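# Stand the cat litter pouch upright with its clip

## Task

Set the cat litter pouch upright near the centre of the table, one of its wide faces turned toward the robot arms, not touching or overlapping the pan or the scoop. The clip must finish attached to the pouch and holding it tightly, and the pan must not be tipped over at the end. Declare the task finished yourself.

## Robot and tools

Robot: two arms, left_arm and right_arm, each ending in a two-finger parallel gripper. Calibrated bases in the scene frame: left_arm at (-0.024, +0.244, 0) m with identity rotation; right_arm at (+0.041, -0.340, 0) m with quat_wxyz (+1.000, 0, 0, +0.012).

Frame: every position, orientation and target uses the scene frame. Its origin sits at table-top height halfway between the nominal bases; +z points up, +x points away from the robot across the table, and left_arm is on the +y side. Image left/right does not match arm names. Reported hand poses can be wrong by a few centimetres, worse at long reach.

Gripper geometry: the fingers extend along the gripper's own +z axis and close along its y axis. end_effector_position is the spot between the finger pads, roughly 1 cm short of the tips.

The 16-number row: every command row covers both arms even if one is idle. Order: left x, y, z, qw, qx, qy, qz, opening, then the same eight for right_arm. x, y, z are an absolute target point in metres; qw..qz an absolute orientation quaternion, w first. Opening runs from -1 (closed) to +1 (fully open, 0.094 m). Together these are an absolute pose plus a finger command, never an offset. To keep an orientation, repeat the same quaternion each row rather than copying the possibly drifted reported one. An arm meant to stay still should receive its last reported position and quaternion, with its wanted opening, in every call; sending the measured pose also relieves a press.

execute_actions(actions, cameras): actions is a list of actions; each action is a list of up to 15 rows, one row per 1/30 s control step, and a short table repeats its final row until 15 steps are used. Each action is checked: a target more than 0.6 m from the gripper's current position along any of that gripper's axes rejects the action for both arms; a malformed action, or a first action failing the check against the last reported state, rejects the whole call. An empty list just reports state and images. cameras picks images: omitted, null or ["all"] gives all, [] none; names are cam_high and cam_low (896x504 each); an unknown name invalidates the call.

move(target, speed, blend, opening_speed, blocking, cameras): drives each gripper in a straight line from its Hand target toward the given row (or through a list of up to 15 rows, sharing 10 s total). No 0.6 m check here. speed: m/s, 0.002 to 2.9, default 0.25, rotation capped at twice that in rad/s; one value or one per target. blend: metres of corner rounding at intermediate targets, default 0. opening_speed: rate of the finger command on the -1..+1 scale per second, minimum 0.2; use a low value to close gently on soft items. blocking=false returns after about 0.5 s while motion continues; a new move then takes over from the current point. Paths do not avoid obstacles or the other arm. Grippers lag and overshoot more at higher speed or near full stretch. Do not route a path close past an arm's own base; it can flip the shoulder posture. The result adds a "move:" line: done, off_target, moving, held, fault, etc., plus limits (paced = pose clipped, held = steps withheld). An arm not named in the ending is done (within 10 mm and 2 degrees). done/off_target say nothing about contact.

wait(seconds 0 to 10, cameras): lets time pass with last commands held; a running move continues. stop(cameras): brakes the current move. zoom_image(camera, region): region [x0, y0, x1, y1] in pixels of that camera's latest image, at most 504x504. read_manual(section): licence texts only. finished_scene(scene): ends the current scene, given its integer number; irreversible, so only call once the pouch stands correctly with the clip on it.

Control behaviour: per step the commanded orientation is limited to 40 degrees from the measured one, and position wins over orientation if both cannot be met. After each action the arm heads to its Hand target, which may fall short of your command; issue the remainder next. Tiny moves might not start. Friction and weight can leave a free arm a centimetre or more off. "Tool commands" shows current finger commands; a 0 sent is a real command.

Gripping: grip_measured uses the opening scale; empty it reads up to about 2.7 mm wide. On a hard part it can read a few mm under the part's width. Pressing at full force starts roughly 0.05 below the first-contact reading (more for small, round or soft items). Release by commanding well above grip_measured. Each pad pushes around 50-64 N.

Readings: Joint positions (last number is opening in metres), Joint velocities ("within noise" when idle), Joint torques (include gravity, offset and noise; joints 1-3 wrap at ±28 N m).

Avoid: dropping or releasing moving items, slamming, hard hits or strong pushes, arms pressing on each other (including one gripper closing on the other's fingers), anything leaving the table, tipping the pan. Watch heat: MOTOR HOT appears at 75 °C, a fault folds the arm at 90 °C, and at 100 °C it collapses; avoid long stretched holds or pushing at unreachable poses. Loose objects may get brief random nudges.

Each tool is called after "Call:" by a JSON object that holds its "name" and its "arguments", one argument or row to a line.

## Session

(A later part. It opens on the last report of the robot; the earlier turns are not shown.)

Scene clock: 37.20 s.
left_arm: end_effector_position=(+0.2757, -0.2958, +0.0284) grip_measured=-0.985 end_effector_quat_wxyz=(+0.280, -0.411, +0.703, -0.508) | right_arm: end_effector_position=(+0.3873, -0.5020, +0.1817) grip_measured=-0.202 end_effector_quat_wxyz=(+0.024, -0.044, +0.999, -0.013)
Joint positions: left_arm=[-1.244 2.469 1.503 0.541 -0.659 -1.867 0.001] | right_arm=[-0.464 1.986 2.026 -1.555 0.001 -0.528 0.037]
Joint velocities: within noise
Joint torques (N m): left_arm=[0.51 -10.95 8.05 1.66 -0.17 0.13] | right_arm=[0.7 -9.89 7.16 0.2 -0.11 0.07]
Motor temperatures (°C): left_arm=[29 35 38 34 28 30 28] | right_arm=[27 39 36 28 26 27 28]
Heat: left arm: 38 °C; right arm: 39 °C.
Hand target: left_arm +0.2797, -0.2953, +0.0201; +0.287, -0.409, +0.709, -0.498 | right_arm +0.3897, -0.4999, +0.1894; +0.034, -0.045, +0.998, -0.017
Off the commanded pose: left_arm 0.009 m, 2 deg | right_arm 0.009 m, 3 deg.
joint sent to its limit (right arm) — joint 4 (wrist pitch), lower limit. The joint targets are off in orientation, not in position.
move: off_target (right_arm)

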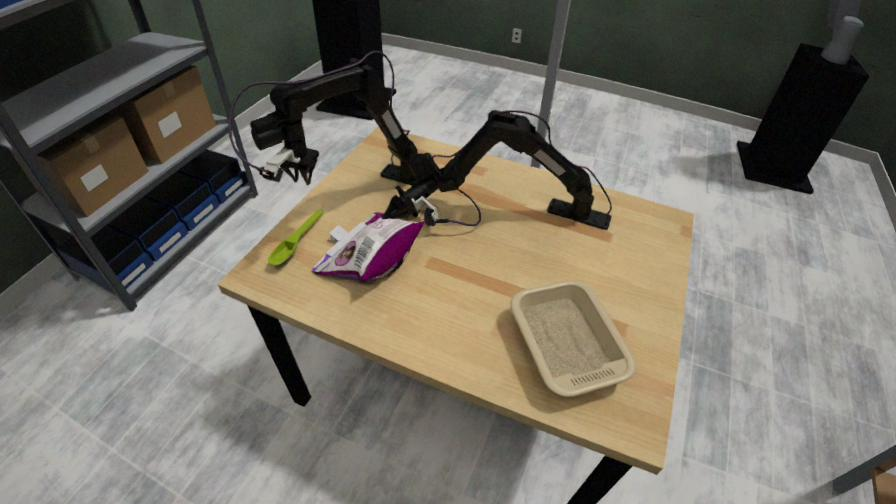

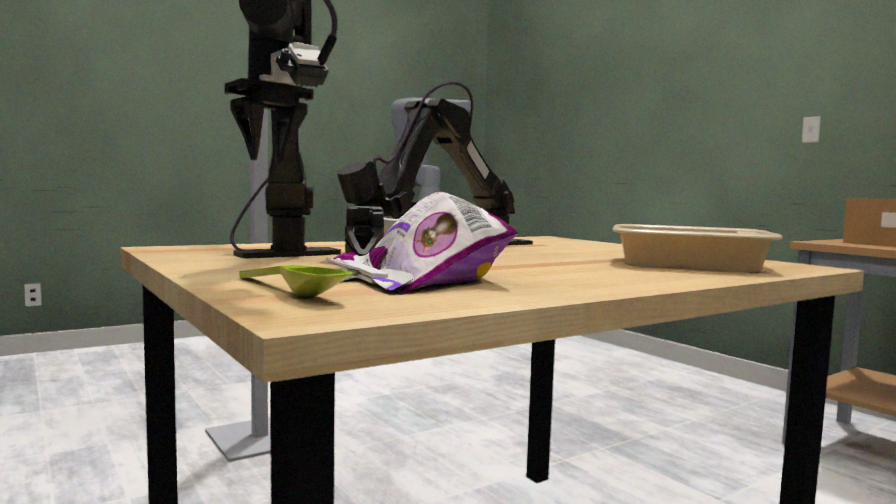

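Call:
{"name": "move", "arguments": {
  "target": [
    [0.285,-0.225,0.032,0.2871,-0.4097,0.7095,-0.4976,-1, 0.39,-0.50,0.19,0,0.0447,-0.999,0,-0.2]
  ],
  "speed": 0.06
}}

Call:
{"name": "zoom_image", "arguments": {
  "camera": "cam_high",
  "region": [290, 170, 450, 300]
}}

Call:
{"name": "zoom_image", "arguments": {
  "camera": "cam_low",
  "region": [310, 160, 550, 310]
}}

Scene clock: 39.07 s.
left_arm: end_effector_position=(+0.2675, -0.2488, +0.0251) grip_measured=-0.985 end_effector_quat_wxyz=(+0.248, -0.389, +0.721, -0.517) | right_arm: end_effector_position=(+0.3873, -0.5020, +0.1817) grip_measured=-0.202 end_effector_quat_wxyz=(+0.024, -0.044, +0.999, -0.013)
Joint positions: left_arm=[-1.196 2.328 1.195 0.724 -0.529 -1.833 0.001] | right_arm=[-0.464 1.986 2.026 -1.555 0.001 -0.528 0.037]
Joint velocities: within noise
Joint torques (N m): left_arm=[1.96 -13.75 3.97 1.63 -1.02 0.11] | right_arm=[0.7 -9.84 7.17 0.16 -0.11 0.02]
Motor temperatures (°C): left_arm=[29 36 38 34 28 30 28] | right_arm=[27 39 36 28 26 27 28]
Heat: left arm: 38 °C; right arm: 39 °C.
Hand target: left_arm +0.2847, -0.2262, +0.0315; +0.286, -0.409, +0.709, -0.498 | right_arm +0.3897, -0.4999, +0.1894; +0.034, -0.045, +0.998, -0.018
Off the commanded pose: left_arm 0.030 m, 6 deg | right_arm 0.009 m, 3 deg.
joint sent to its limit (right arm) — joint 4 (wrist pitch), lower limit. The joint targets are off in orientation, not in position.
move: off_target (left_arm, right_arm)

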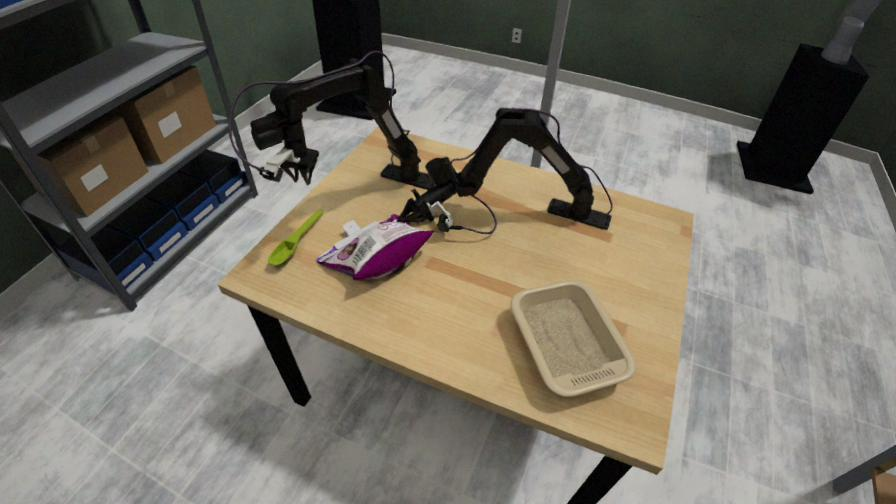

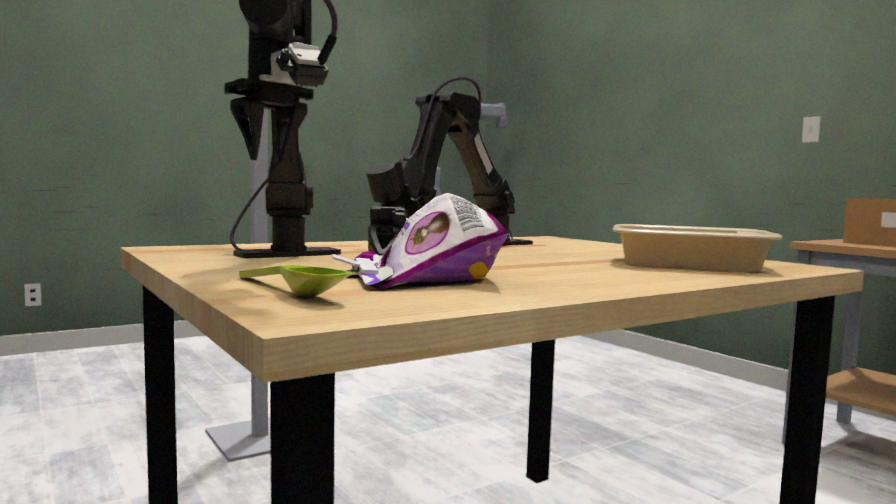

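Scaled by 3.150.

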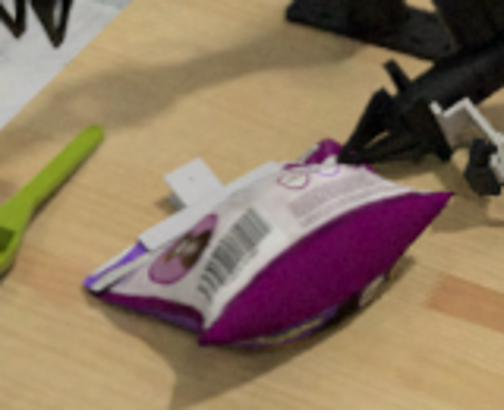

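Scaled by 2.100.

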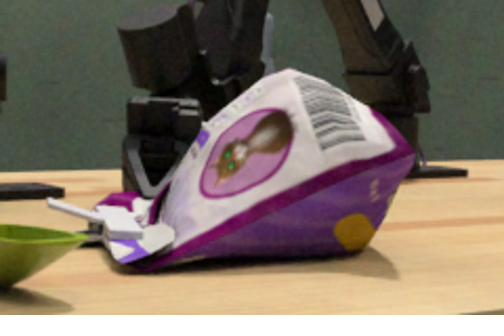

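Call:
{"name": "move", "arguments": {
  "target": [
    [0.29,-0.14,0.034,0.24,-0.35,0.745,-0.52,-1, 0.39,-0.50,0.19,0,0.0447,-0.999,0,-0.2],
    [0.30,-0.06,0.034,0.1963,-0.2803,0.77,-0.5399,-1, 0.39,-0.50,0.19,0,0.0447,-0.999,0,-0.2]
  ],
  "speed": 0.08,
  "blend": 0.03
}}

Call:
{"name": "zoom_image", "arguments": {
  "camera": "cam_high",
  "region": [290, 170, 490, 310]
}}

Call:
{"name": "zoom_image", "arguments": {
  "camera": "cam_low",
  "region": [310, 160, 550, 310]
}}

Scene clock: 42.07 s.
left_arm: end_effector_position=(+0.2861, -0.0760, +0.0267) grip_measured=-0.986 end_effector_quat_wxyz=(+0.162, -0.260, +0.780, -0.546) | right_arm: end_effector_position=(+0.3872, -0.5020, +0.1817) grip_measured=-0.202 end_effector_quat_wxyz=(+0.024, -0.044, +0.999, -0.013)
Joint positions: left_arm=[-0.711 2.035 0.54 1.125 0.233 -1.516 0.001] | right_arm=[-0.464 1.986 2.026 -1.555 0.001 -0.528 0.037]
Joint velocities: within noise
Joint torques (N m): left_arm=[1.94 -9.63 2.56 2.06 -0.67 0.1] | right_arm=[0.54 -9.91 7.23 0.2 -0.06 0]
Motor temperatures (°C): left_arm=[29 37 37 34 29 30 28] | right_arm=[27 39 37 28 26 27 28]
Heat: left arm: 37 °C; right arm: 39 °C.
Hand target: left_arm +0.2995, -0.0602, +0.0336; +0.195, -0.280, +0.770, -0.539 | right_arm +0.3896, -0.4998, +0.1894; +0.034, -0.045, +0.998, -0.017
Off the commanded pose: left_arm 0.022 m, 5 deg | right_arm 0.009 m, 3 deg.
joint sent to its limit (right arm) — joint 4 (wrist pitch), lower limit. The joint targets are off in orientation, not in position.
move: off_target (left_arm, right_arm)

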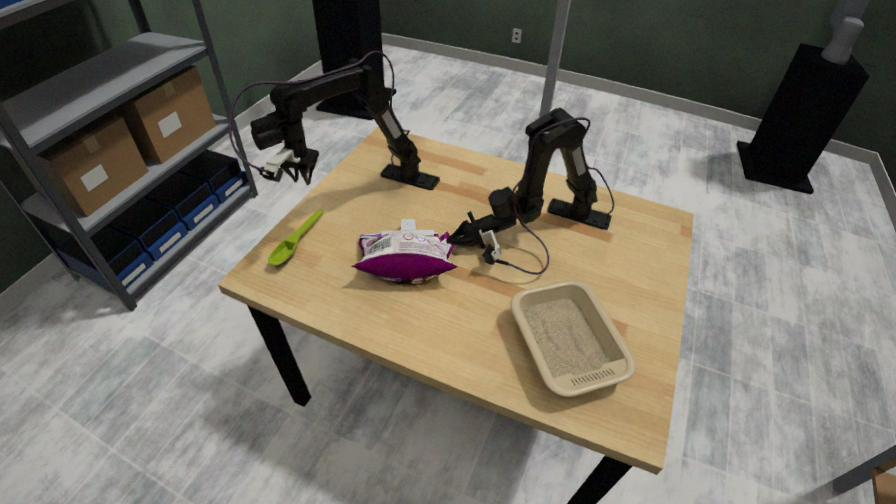

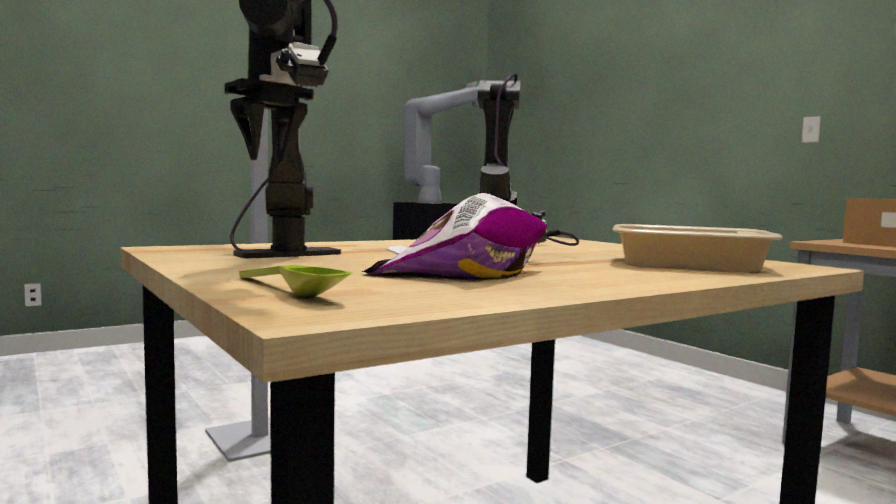

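Scaled by 2.520.

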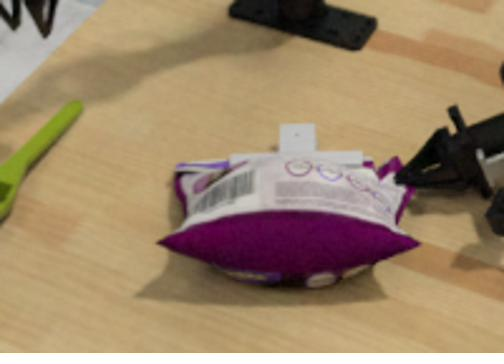

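Scaled by 2.100.

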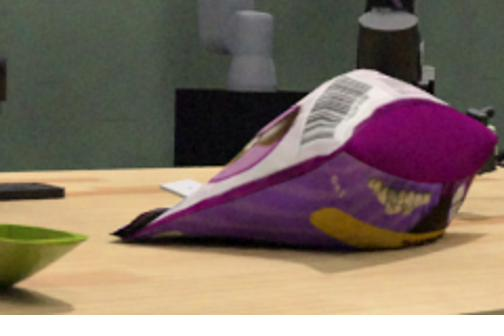

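Call:
{"name": "move", "arguments": {
  "target": [
    [0.318,0.03,0.034,0.145,-0.21,0.79,-0.556,-1, 0.39,-0.50,0.19,0,0.0447,-0.999,0,-0.2],
    [0.345,0.13,0.034,0.0996,-0.1424,0.8069,-0.5658,-1, 0.39,-0.50,0.19,0,0.0447,-0.999,0,-0.2]
  ],
  "speed": 0.08,
  "blend": 0.03
}}

Call:
{"name": "zoom_image", "arguments": {
  "camera": "cam_high",
  "region": [350, 190, 550, 330]
}}

Call:
{"name": "zoom_image", "arguments": {
  "camera": "cam_low",
  "region": [380, 160, 620, 310]
}}

Scene clock: 45.70 s.
left_arm: end_effector_position=(+0.3301, +0.1176, +0.0315) grip_measured=-0.986 end_effector_quat_wxyz=(+0.073, -0.143, +0.806, -0.570) | right_arm: end_effector_position=(+0.3872, -0.5020, +0.1817) grip_measured=-0.202 end_effector_quat_wxyz=(+0.024, -0.044, +0.999, -0.013)
Joint positions: left_arm=[0.106 1.988 0.793 0.118 1.173 -0.577 0.001] | right_arm=[-0.464 1.986 2.026 -1.555 0.001 -0.528 0.037]
Joint velocities: within noise
Joint torques (N m): left_arm=[2.32 -7.09 6.93 1.31 0.41 0.12] | right_arm=[0.77 -9.87 7.42 0.2 -0.06 0]
Motor temperatures (°C): left_arm=[29 37 37 34 29 30 28] | right_arm=[27 39 37 28 26 27 28]
Heat: left arm: 37 °C; right arm: 39 °C.
Hand target: left_arm +0.3444, +0.1302, +0.0343; +0.100, -0.143, +0.806, -0.565 | right_arm +0.3897, -0.4999, +0.1894; +0.034, -0.045, +0.998, -0.017
Off the commanded pose: left_arm 0.020 m, 3 deg | right_arm 0.009 m, 3 deg.
joint sent to its limit (right arm) — joint 4 (wrist pitch), lower limit. The joint targets are off in orientation, not in position.
move: off_target (left_arm, right_arm)

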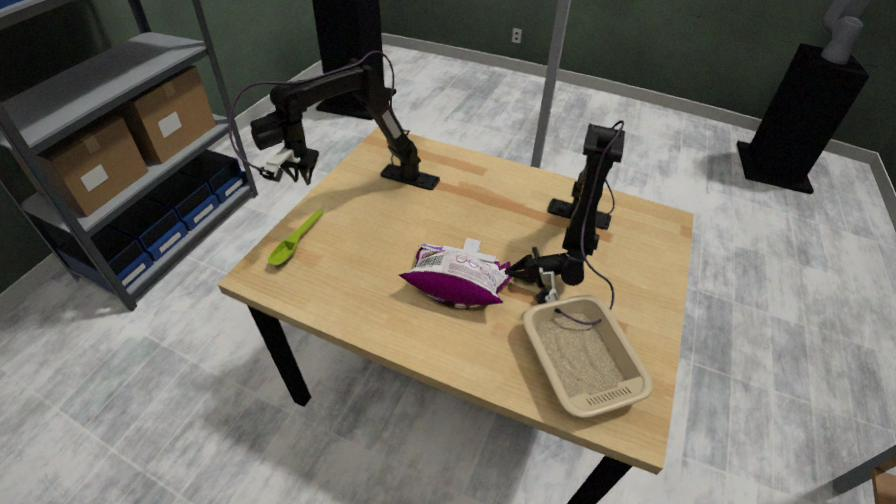

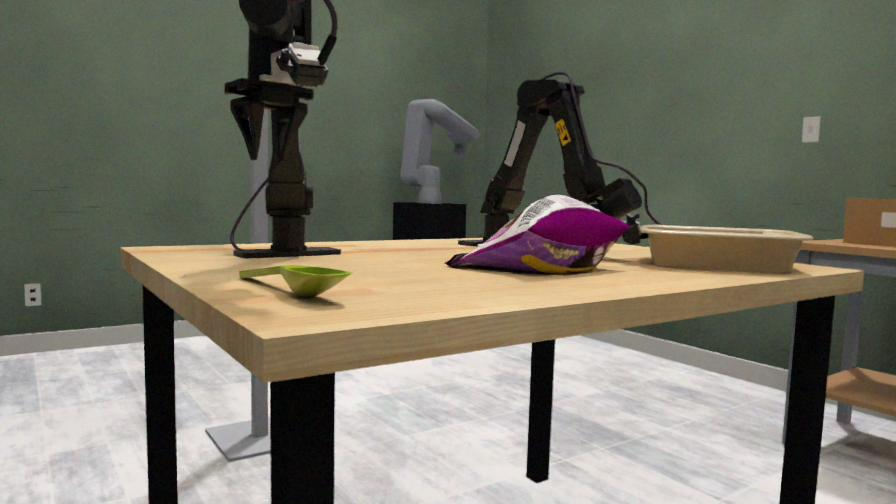

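Scaled by 2.520.

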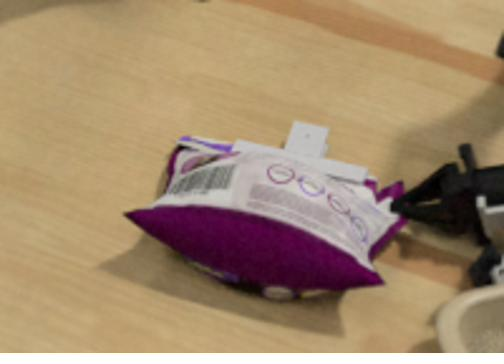

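Scaled by 2.100.

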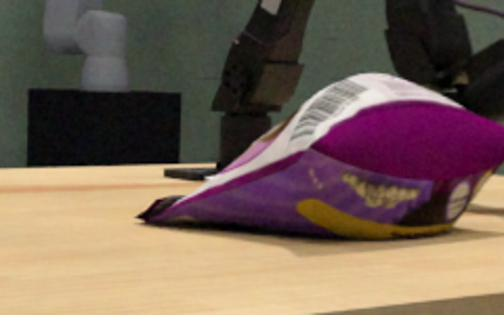

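Call:
{"name": "move", "arguments": {
  "target": [
    [0.333,0.125,0.034,0.0996,-0.1424,0.8069,-0.5658,-0.2, 0.39,-0.50,0.19,0,0.0447,-0.999,0,-0.2],
    [0.305,0.165,0.036,0.1963,-0.2803,0.77,-0.5399,-0.2, 0.39,-0.50,0.19,0,0.0447,-0.999,0,-0.2],
    [0.255,0.195,0.08,0.2871,-0.4097,0.7095,-0.4976,-0.3, 0.39,-0.50,0.19,0,0.0447,-0.999,0,-0.2]
  ],
  "speed": [0.05,0.06,0.12]
}}

Call:
{"name": "zoom_image", "arguments": {
  "camera": "cam_high",
  "region": [390, 210, 550, 330]
}}

Call:
{"name": "zoom_image", "arguments": {
  "camera": "cam_low",
  "region": [420, 160, 660, 300]
}}

Scene clock: 53.23 s.
left_arm: end_effector_position=(+0.2562, +0.1933, +0.0810) grip_measured=-0.299 end_effector_quat_wxyz=(+0.285, -0.406, +0.709, -0.501) | right_arm: end_effector_position=(+0.3872, -0.5020, +0.1817) grip_measured=-0.202 end_effector_quat_wxyz=(+0.024, -0.044, +0.999, -0.013)
Joint positions: left_arm=[0.242 1.116 0.061 0.591 0.72 -1.255 0.033] | right_arm=[-0.464 1.986 2.026 -1.555 0.001 -0.528 0.037]
Joint velocities: within noise
Joint torques (N m): left_arm=[0.4 -2.17 5.44 1.69 0.09 0.02] | right_arm=[0.72 -9.85 7.25 0.18 -0.02 0.07]
Motor temperatures (°C): left_arm=[29 35 36 34 29 30 28] | right_arm=[27 39 37 28 26 27 28]
Heat: left arm: 36 °C; right arm: 39 °C.
Hand target: left_arm +0.2551, +0.1950, +0.0801; +0.287, -0.409, +0.709, -0.498 | right_arm +0.3897, -0.4999, +0.1894; +0.034, -0.045, +0.998, -0.018
Off the commanded pose: left_arm 0.002 m, 1 deg | right_arm 0.009 m, 3 deg.
joint sent to its limit (right arm) — joint 4 (wrist pitch), lower limit. The joint targets are off in orientation, not in position.
move: off_target (right_arm)

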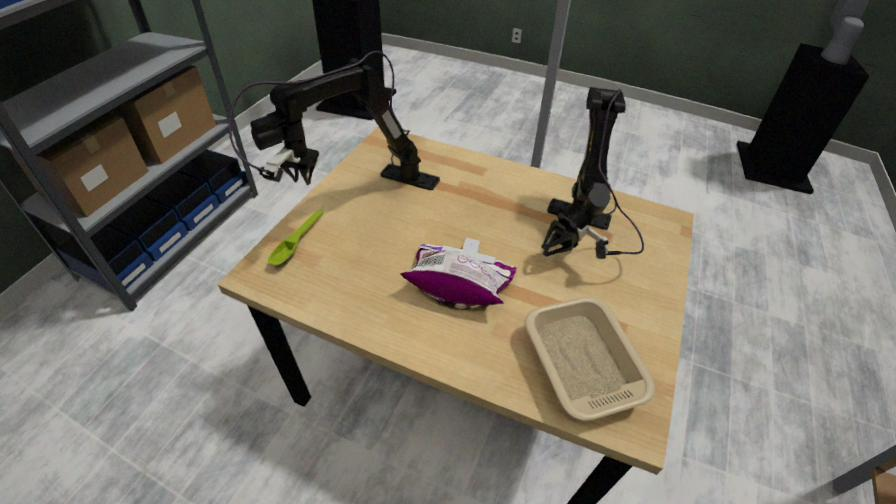

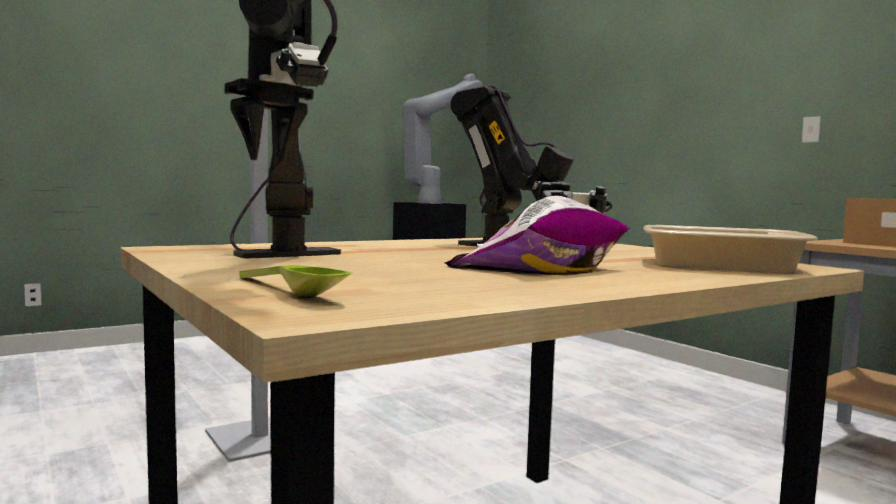

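Scaled by 3.150.

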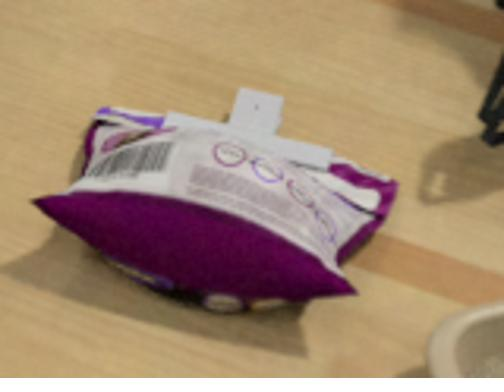

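Scaled by 2.100.

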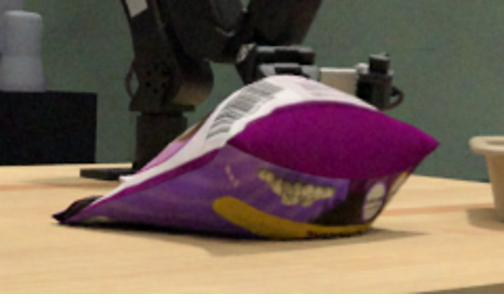

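Call:
{"name": "move", "arguments": {
  "target": [
    [0.272,0.112,0.06,0.3691,-0.5267,0.6276,-0.4402,-0.36, 0.36,-0.40,0.27,0.11,-0.5,0.855,-0.08,0.0],
    [0.275,0.112,0.022,0.3691,-0.5267,0.6276,-0.4402,-0.36, 0.26,-0.18,0.29,0.153,-0.69,0.69,-0.153,0.0]
  ],
  "speed": [0.15,0.2]
}}

Call:
{"name": "zoom_image", "arguments": {
  "camera": "cam_high",
  "region": [440, 220, 560, 310]
}}

Scene clock: 59.27 s.
left_arm: end_effector_position=(+0.2731, +0.1101, +0.0243) grip_measured=-0.359 end_effector_quat_wxyz=(+0.364, -0.526, +0.627, -0.446) | right_arm: end_effector_position=(+0.2622, -0.1786, +0.2906) grip_measured=-0.002 end_effector_quat_wxyz=(-0.174, +0.692, -0.684, +0.151)
Joint positions: left_arm=[-0.666 1.964 0.078 1.502 -0.448 -1.757 0.03] | right_arm=[0.802 1.396 1.731 -1.553 0.311 -0.812 0.047]
Joint velocities: within noise
Joint torques (N m): left_arm=[0.35 -3.44 2.25 2.01 -0.14 0.04] | right_arm=[0.62 -3.95 5.03 0.67 0.21 0.14]
Motor temperatures (°C): left_arm=[29 34 36 35 29 30 28] | right_arm=[27 39 36 28 26 27 28]
Heat: left arm: 36 °C; right arm: 39 °C.
Hand target: left_arm +0.2750, +0.1120, +0.0221; +0.369, -0.526, +0.627, -0.440 | right_arm +0.2602, -0.1800, +0.2896; -0.171, +0.690, -0.686, +0.153
Off the commanded pose: left_arm 0.004 m, 1 deg | right_arm 0.003 m, 3 deg.
joint sent to its limit (right arm) — joint 4 (wrist pitch), lower limit. The joint targets still meet the commanded pose.
move: off_target (right_arm)

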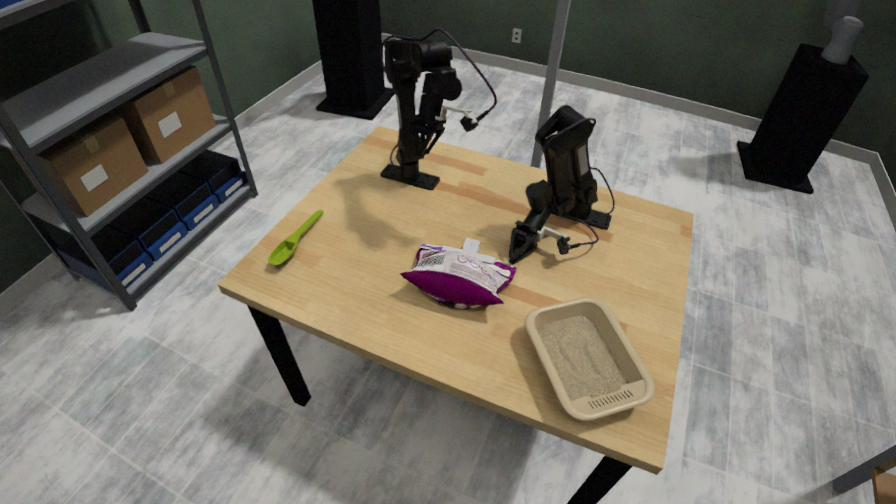

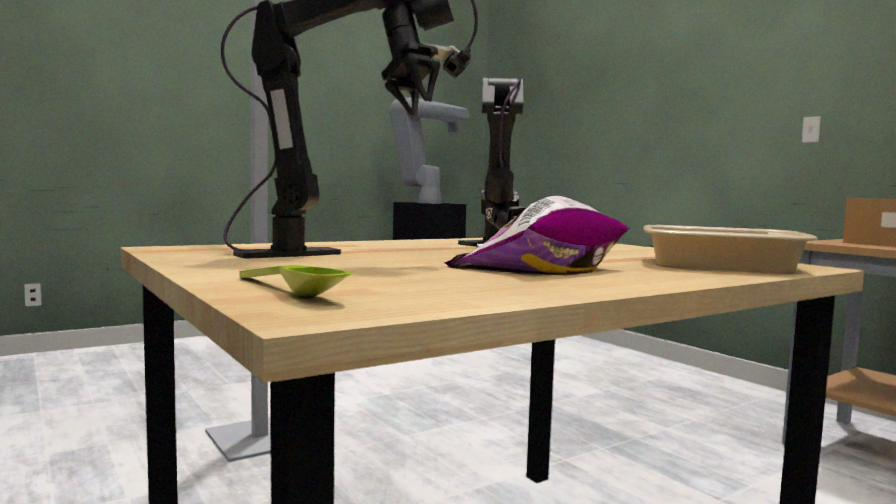

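Scaled by 4.200.

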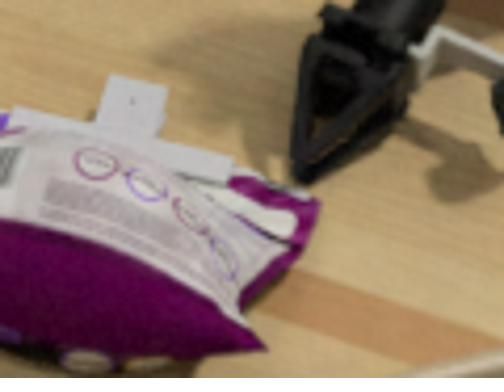

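Call:
{"name": "move", "arguments": {
  "target": [
    [0.290,0.109,0.017,0.3691,-0.5267,0.6276,-0.4402,-0.36, 0.26,-0.18,0.29,0.153,-0.69,0.69,-0.153,0.0],
    [0.312,0.105,0.016,0.3691,-0.5267,0.6276,-0.4402,-0.36, 0.26,-0.18,0.29,0.153,-0.69,0.69,-0.153,0.0]
  ],
  "speed": 0.05
}}

Call:
{"name": "zoom_image", "arguments": {
  "camera": "cam_high",
  "region": [470, 230, 550, 290]
}}

Scene clock: 60.77 s.
left_arm: end_effector_position=(+0.3128, +0.1030, +0.0289) grip_measured=-0.359 end_effector_quat_wxyz=(+0.372, -0.526, +0.611, -0.461) | right_arm: end_effector_position=(+0.2623, -0.1787, +0.2906) grip_measured=-0.002 end_effector_quat_wxyz=(-0.174, +0.692, -0.684, +0.152)
Joint positions: left_arm=[-0.583 2.016 0.213 1.475 -0.382 -1.728 0.03] | right_arm=[0.802 1.396 1.731 -1.553 0.312 -0.812 0.047]
Joint velocities: within noise
Joint torques (N m): left_arm=[0.39 -4.15 2.74 1.62 0.04 0.11] | right_arm=[0.46 -4.07 5.18 0.7 0.2 0.1]
Motor temperatures (°C): left_arm=[29 33 35 35 29 30 28] | right_arm=[27 39 36 28 26 27 28]
Heat: left arm: 35 °C; right arm: 39 °C.
Hand target: left_arm +0.3115, +0.1052, +0.0163; +0.369, -0.526, +0.627, -0.440 | right_arm +0.2603, -0.1800, +0.2896; -0.171, +0.690, -0.686, +0.153
Off the commanded pose: left_arm 0.013 m, 3 deg | right_arm 0.003 m, 3 deg.
joint sent to its limit (right arm) — joint 4 (wrist pitch), lower limit. The joint targets still meet the commanded pose.
move: off_target (left_arm, right_arm)

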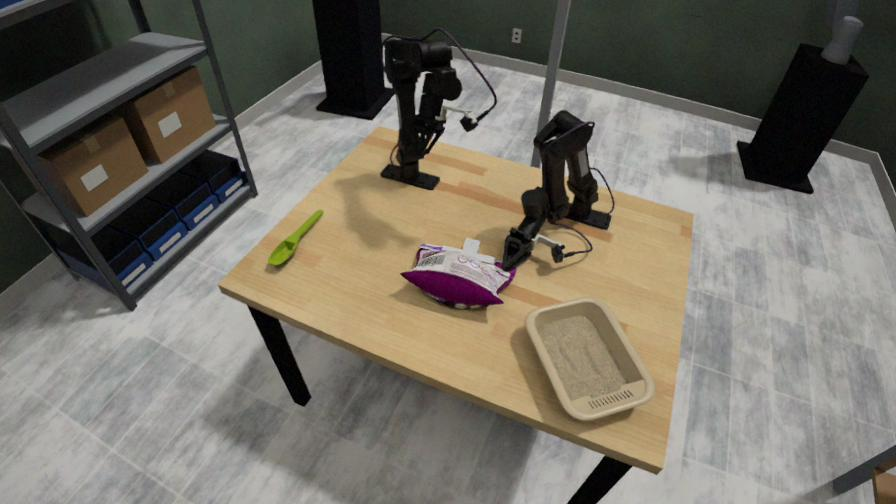

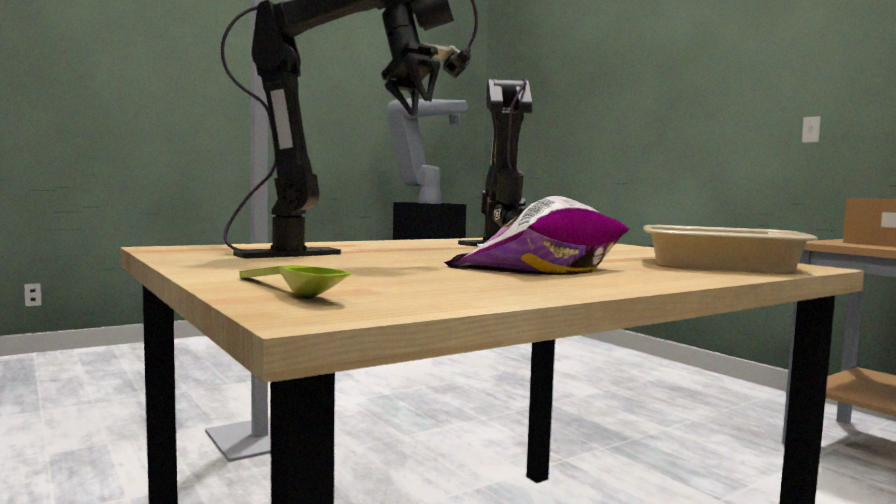

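Scaled by 6.300.

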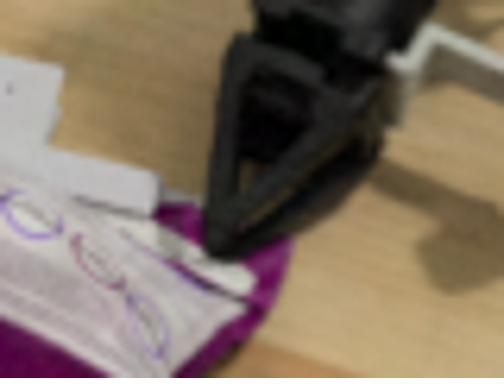

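Call:
{"name": "move", "arguments": {
  "target": [
    [0.312,0.105,0.020,0.3691,-0.5267,0.6276,-0.4402,-1, 0.26,-0.18,0.29,0.153,-0.69,0.69,-0.153,0.0]
  ],
  "speed": 0.05,
  "opening_speed": 0.5
}}

Call:
{"name": "zoom_image", "arguments": {
  "camera": "cam_high",
  "region": [470, 230, 550, 290]
}}

Scene clock: 62.40 s.
left_arm: end_effector_position=(+0.3111, +0.1036, +0.0234) grip_measured=-0.994 end_effector_quat_wxyz=(+0.369, -0.527, +0.619, -0.451) | right_arm: end_effector_position=(+0.2623, -0.1787, +0.2906) grip_measured=-0.002 end_effector_quat_wxyz=(-0.174, +0.692, -0.684, +0.151)
Joint positions: left_arm=[-0.583 2.013 0.213 1.447 -0.379 -1.727 0] | right_arm=[0.802 1.396 1.731 -1.553 0.312 -0.811 0.047]
Joint velocities: within noise
Joint torques (N m): left_arm=[0.64 -6.2 2.74 1.6 -0.06 0.09] | right_arm=[0.36 -3.75 5.14 0.74 0.21 0.15]
Motor temperatures (°C): left_arm=[29 33 35 35 29 30 28] | right_arm=[27 38 36 29 26 27 28]
Heat: left arm: 35 °C; right arm: 38 °C.
Hand target: left_arm +0.3119, +0.1051, +0.0200; +0.369, -0.526, +0.627, -0.440 | right_arm +0.2602, -0.1800, +0.2896; -0.171, +0.690, -0.686, +0.153
Off the commanded pose: left_arm 0.004 m, 2 deg | right_arm 0.003 m, 3 deg.
joint sent to its limit (right arm) — joint 4 (wrist pitch), lower limit. The joint targets still meet the commanded pose.
move: off_target (right_arm)

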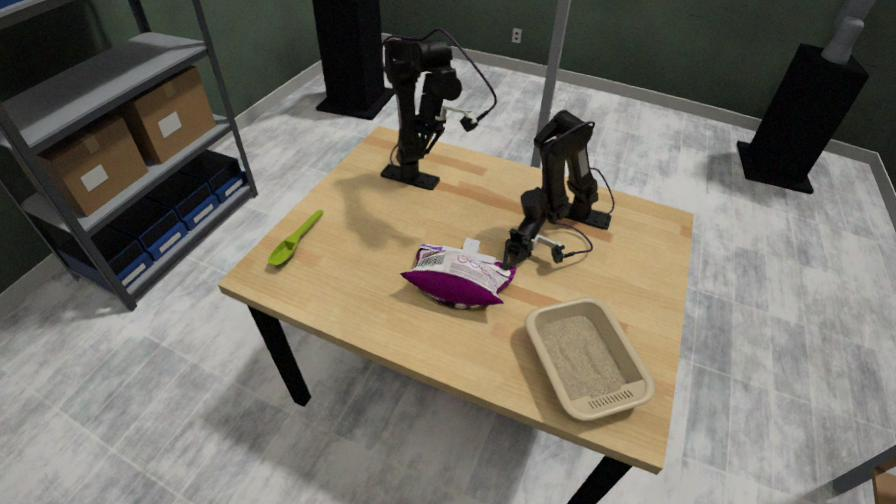

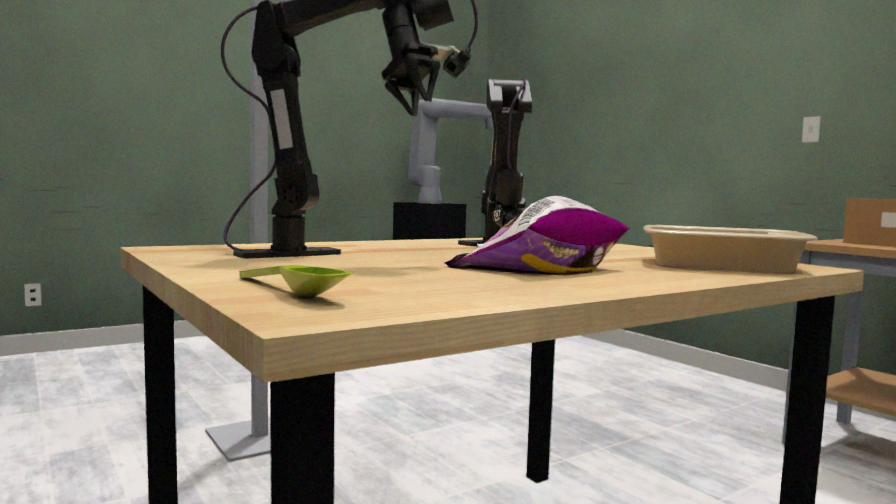

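Scaled by 6.300.

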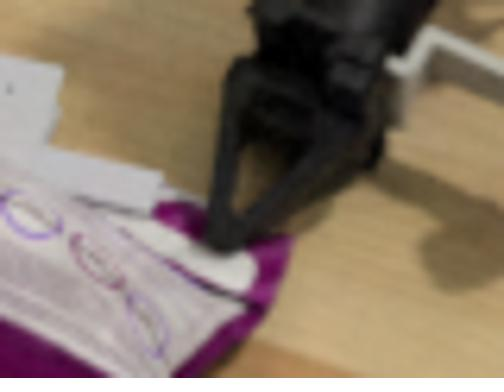

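Call:
{"name": "move", "arguments": {
  "target": [
    [0.316,0.105,0.062,0.2721,-0.5828,0.6945,-0.3245,-1, 0.26,-0.18,0.29,0.153,-0.69,0.69,-0.153,0.0]
  ],
  "speed": 0.05
}}

Call:
{"name": "zoom_image", "arguments": {
  "camera": "cam_high",
  "region": [390, 210, 550, 330]
}}

Scene clock: 66.70 s.
left_arm: end_effector_position=(+0.3112, +0.1052, +0.0515) grip_measured=-0.995 end_effector_quat_wxyz=(+0.268, -0.582, +0.699, -0.318) | right_arm: end_effector_position=(+0.2623, -0.1787, +0.2906) grip_measured=-0.002 end_effector_quat_wxyz=(-0.174, +0.692, -0.684, +0.151)
Joint positions: left_arm=[-0.522 1.46 0.505 0.212 -0.259 -1.796 0] | right_arm=[0.802 1.396 1.731 -1.553 0.312 -0.811 0.047]
Joint velocities: within noise
Joint torques (N m): left_arm=[0.42 -6.22 7.98 1.54 -0.12 0.03] | right_arm=[0.49 -4 5.09 0.72 0.19 0.13]
Motor temperatures (°C): left_arm=[29 33 36 35 28 30 28] | right_arm=[27 38 35 29 26 27 28]
Heat: left arm: 36 °C; right arm: 38 °C.
Hand target: left_arm +0.3159, +0.1051, +0.0620; +0.272, -0.582, +0.694, -0.325 | right_arm +0.2602, -0.1800, +0.2896; -0.171, +0.690, -0.686, +0.153
Off the commanded pose: left_arm 0.012 m, 1 deg | right_arm 0.003 m, 3 deg.
joint sent to its limit (right arm) — joint 4 (wrist pitch), lower limit. The joint targets still meet the commanded pose.
move: off_target (left_arm, right_arm)

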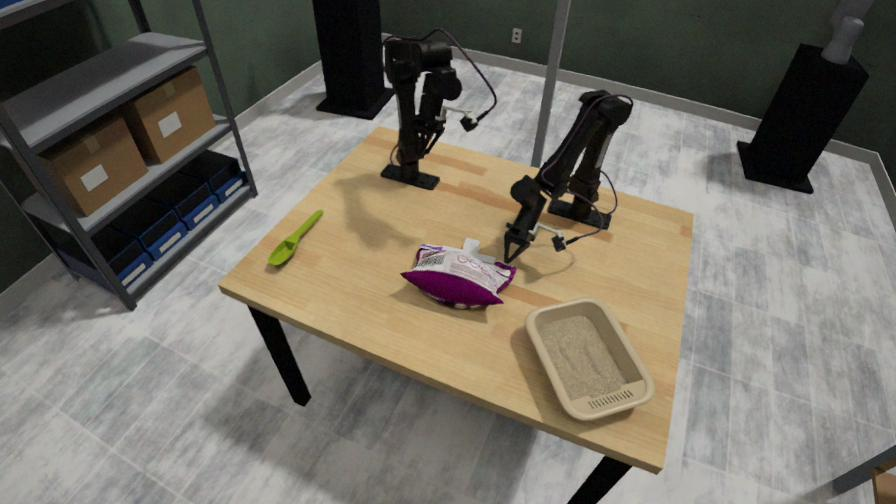

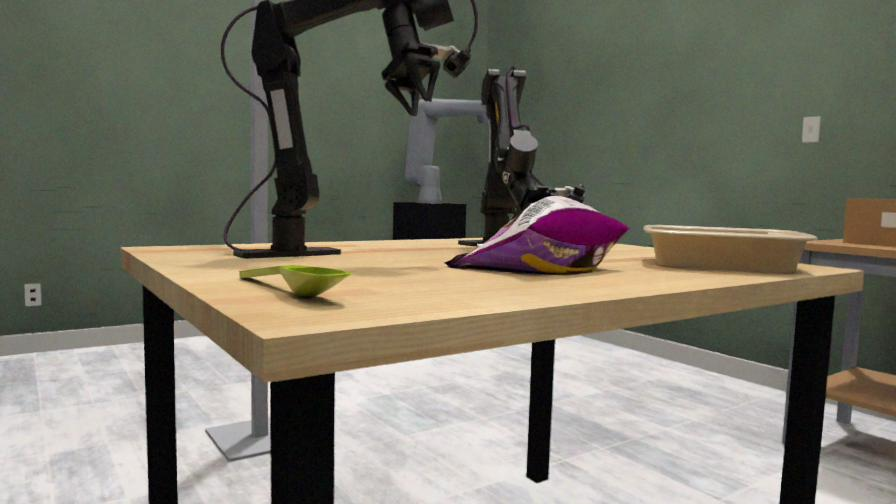

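Scaled by 3.150.

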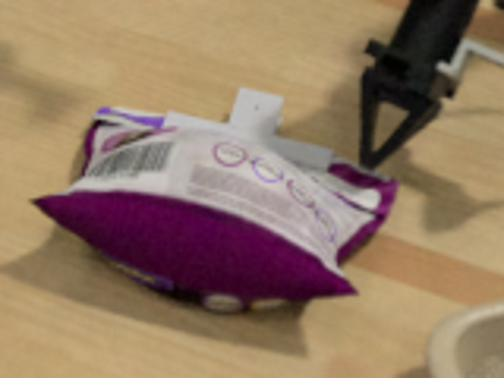

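Call:
{"name": "move", "arguments": {
  "target": [
    [0.278,0.095,0.06,0.3691,-0.5267,0.6276,-0.4402,-0.36, 0.26,-0.18,0.29,0.153,-0.69,0.69,-0.153,0.0],
    [0.274,0.090,0.014,0.3691,-0.5267,0.6276,-0.4402,-0.36, 0.26,-0.18,0.29,0.153,-0.69,0.69,-0.153,0.0]
  ],
  "speed": 0.08
}}

Call:
{"name": "zoom_image", "arguments": {
  "camera": "cam_high",
  "region": [470, 230, 550, 290]
}}

Scene clock: 70.87 s.
left_arm: end_effector_position=(+0.2787, +0.0881, +0.0235) grip_measured=-0.361 end_effector_quat_wxyz=(+0.370, -0.528, +0.614, -0.455) | right_arm: end_effector_position=(+0.2623, -0.1787, +0.2906) grip_measured=-0.002 end_effector_quat_wxyz=(-0.174, +0.692, -0.684, +0.151)
Joint positions: left_arm=[-0.753 2.018 0.151 1.494 -0.544 -1.798 0.03] | right_arm=[0.802 1.396 1.731 -1.553 0.312 -0.811 0.047]
Joint velocities: within noise
Joint torques (N m): left_arm=[-0.49 -3.73 1.18 1.8 -0.17 0.13] | right_arm=[0.5 -3.95 5.08 0.66 0.17 0.11]
Motor temperatures (°C): left_arm=[29 33 35 35 28 30 28] | right_arm=[27 37 35 29 26 27 28]
Heat: left arm: 35 °C; right arm: 37 °C.
Hand target: left_arm +0.2739, +0.0903, +0.0142; +0.369, -0.526, +0.627, -0.440 | right_arm +0.2602, -0.1800, +0.2896; -0.171, +0.690, -0.686, +0.153
Off the commanded pose: left_arm 0.011 m, 2 deg | right_arm 0.003 m, 3 deg.
joint sent to its limit (right arm) — joint 4 (wrist pitch), lower limit. The joint targets still meet the commanded pose.
move: off_target (left_arm, right_arm)

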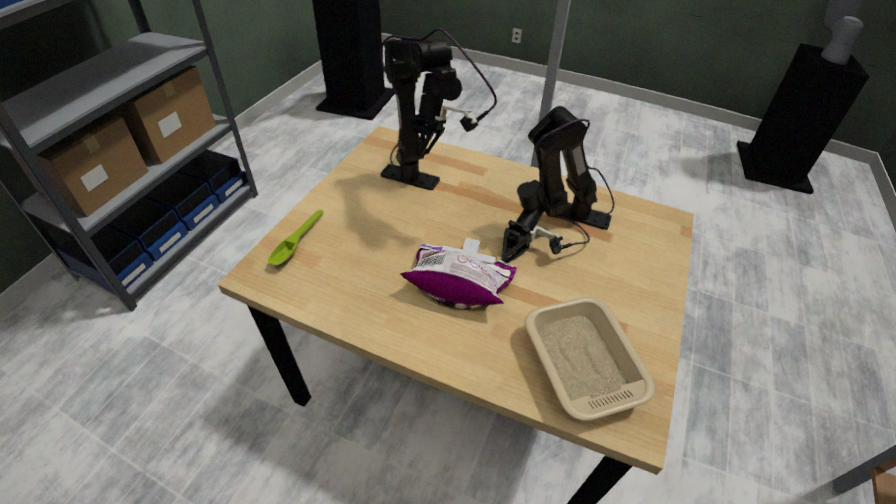

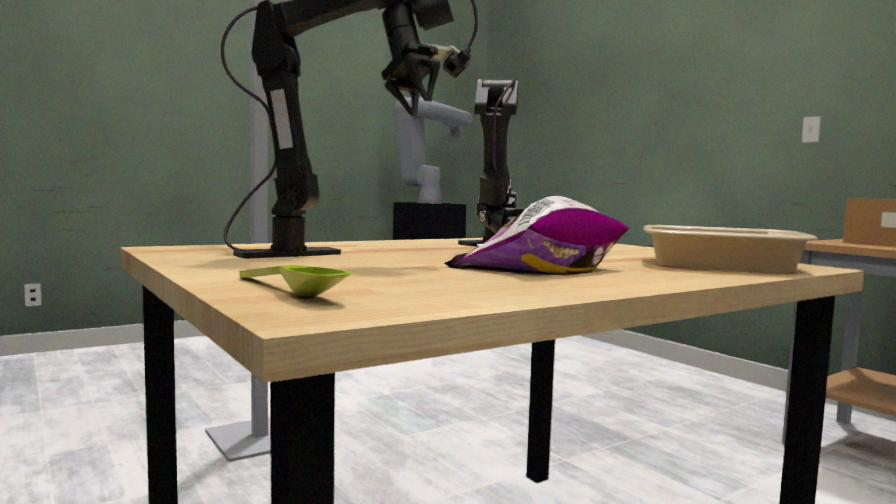

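Scaled by 6.300.

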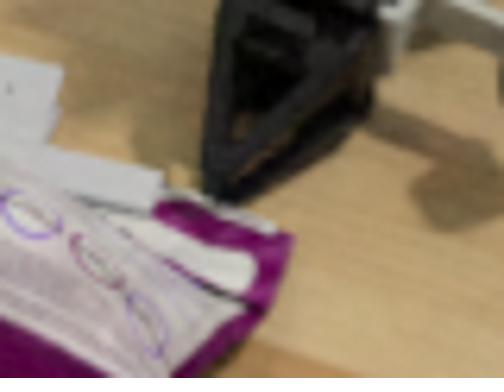

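Call:
{"name": "move", "arguments": {
  "target": [
    [0.303,0.085,0.012,0.3691,-0.5267,0.6276,-0.4402,-0.36, 0.26,-0.18,0.29,0.153,-0.69,0.69,-0.153,0.0]
  ],
  "speed": 0.04
}}

Call:
{"name": "zoom_image", "arguments": {
  "camera": "cam_high",
  "region": [470, 230, 550, 290]
}}

Scene clock: 72.13 s.
left_arm: end_effector_position=(+0.3028, +0.0840, +0.0250) grip_measured=-0.361 end_effector_quat_wxyz=(+0.373, -0.526, +0.611, -0.460) | right_arm: end_effector_position=(+0.2623, -0.1787, +0.2906) grip_measured=-0.002 end_effector_quat_wxyz=(-0.174, +0.692, -0.684, +0.151)
Joint positions: left_arm=[-0.689 2.036 0.229 1.461 -0.484 -1.767 0.03] | right_arm=[0.802 1.396 1.731 -1.553 0.312 -0.811 0.047]
Joint velocities: within noise
Joint torques (N m): left_arm=[0.75 -4.22 3.18 1.57 0.02 0.06] | right_arm=[0.5 -3.89 5.11 0.67 0.18 0.1]
Motor temperatures (°C): left_arm=[29 33 35 35 28 30 28] | right_arm=[27 37 35 29 26 27 28]
Heat: left arm: 35 °C; right arm: 37 °C.
Hand target: left_arm +0.3024, +0.0853, +0.0124; +0.369, -0.526, +0.627, -0.440 | right_arm +0.2602, -0.1800, +0.2896; -0.171, +0.690, -0.686, +0.153
Off the commanded pose: left_arm 0.013 m, 3 deg | right_arm 0.003 m, 3 deg.
joint sent to its limit (right arm) — joint 4 (wrist pitch), lower limit. The joint targets still meet the commanded pose.
move: off_target (left_arm, right_arm)

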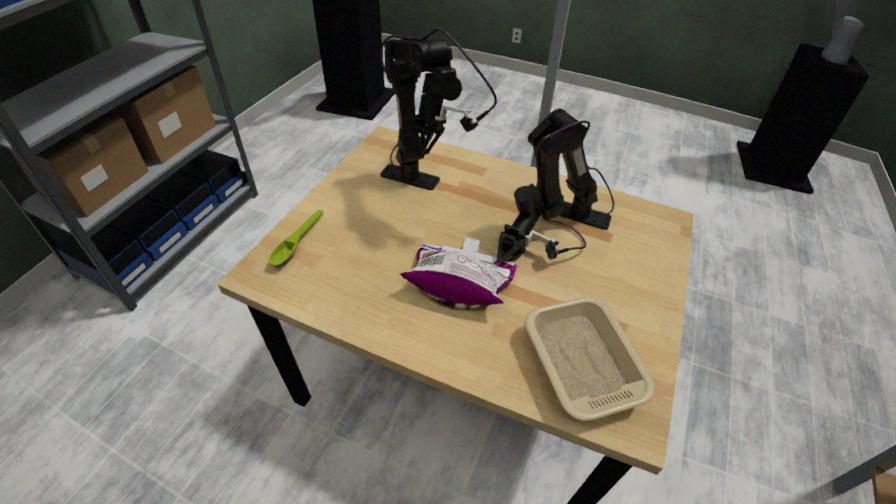

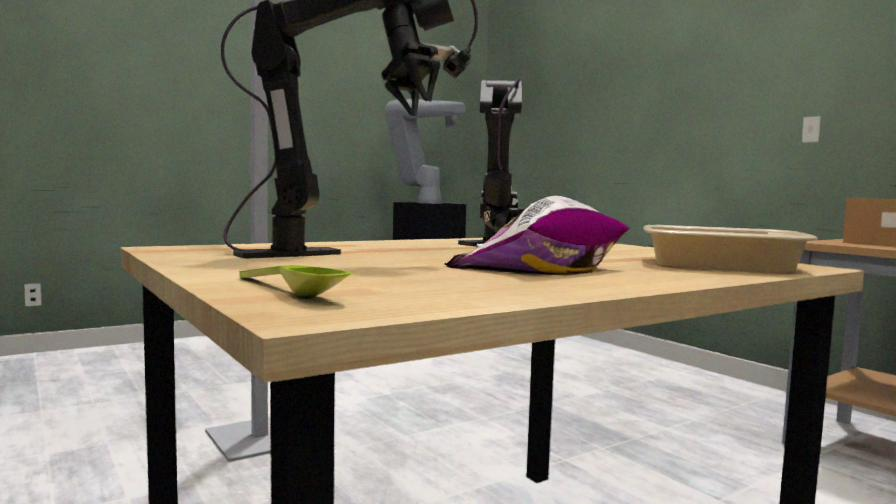

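Scaled by 6.300.

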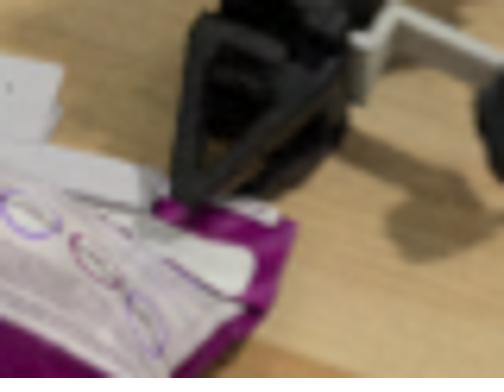

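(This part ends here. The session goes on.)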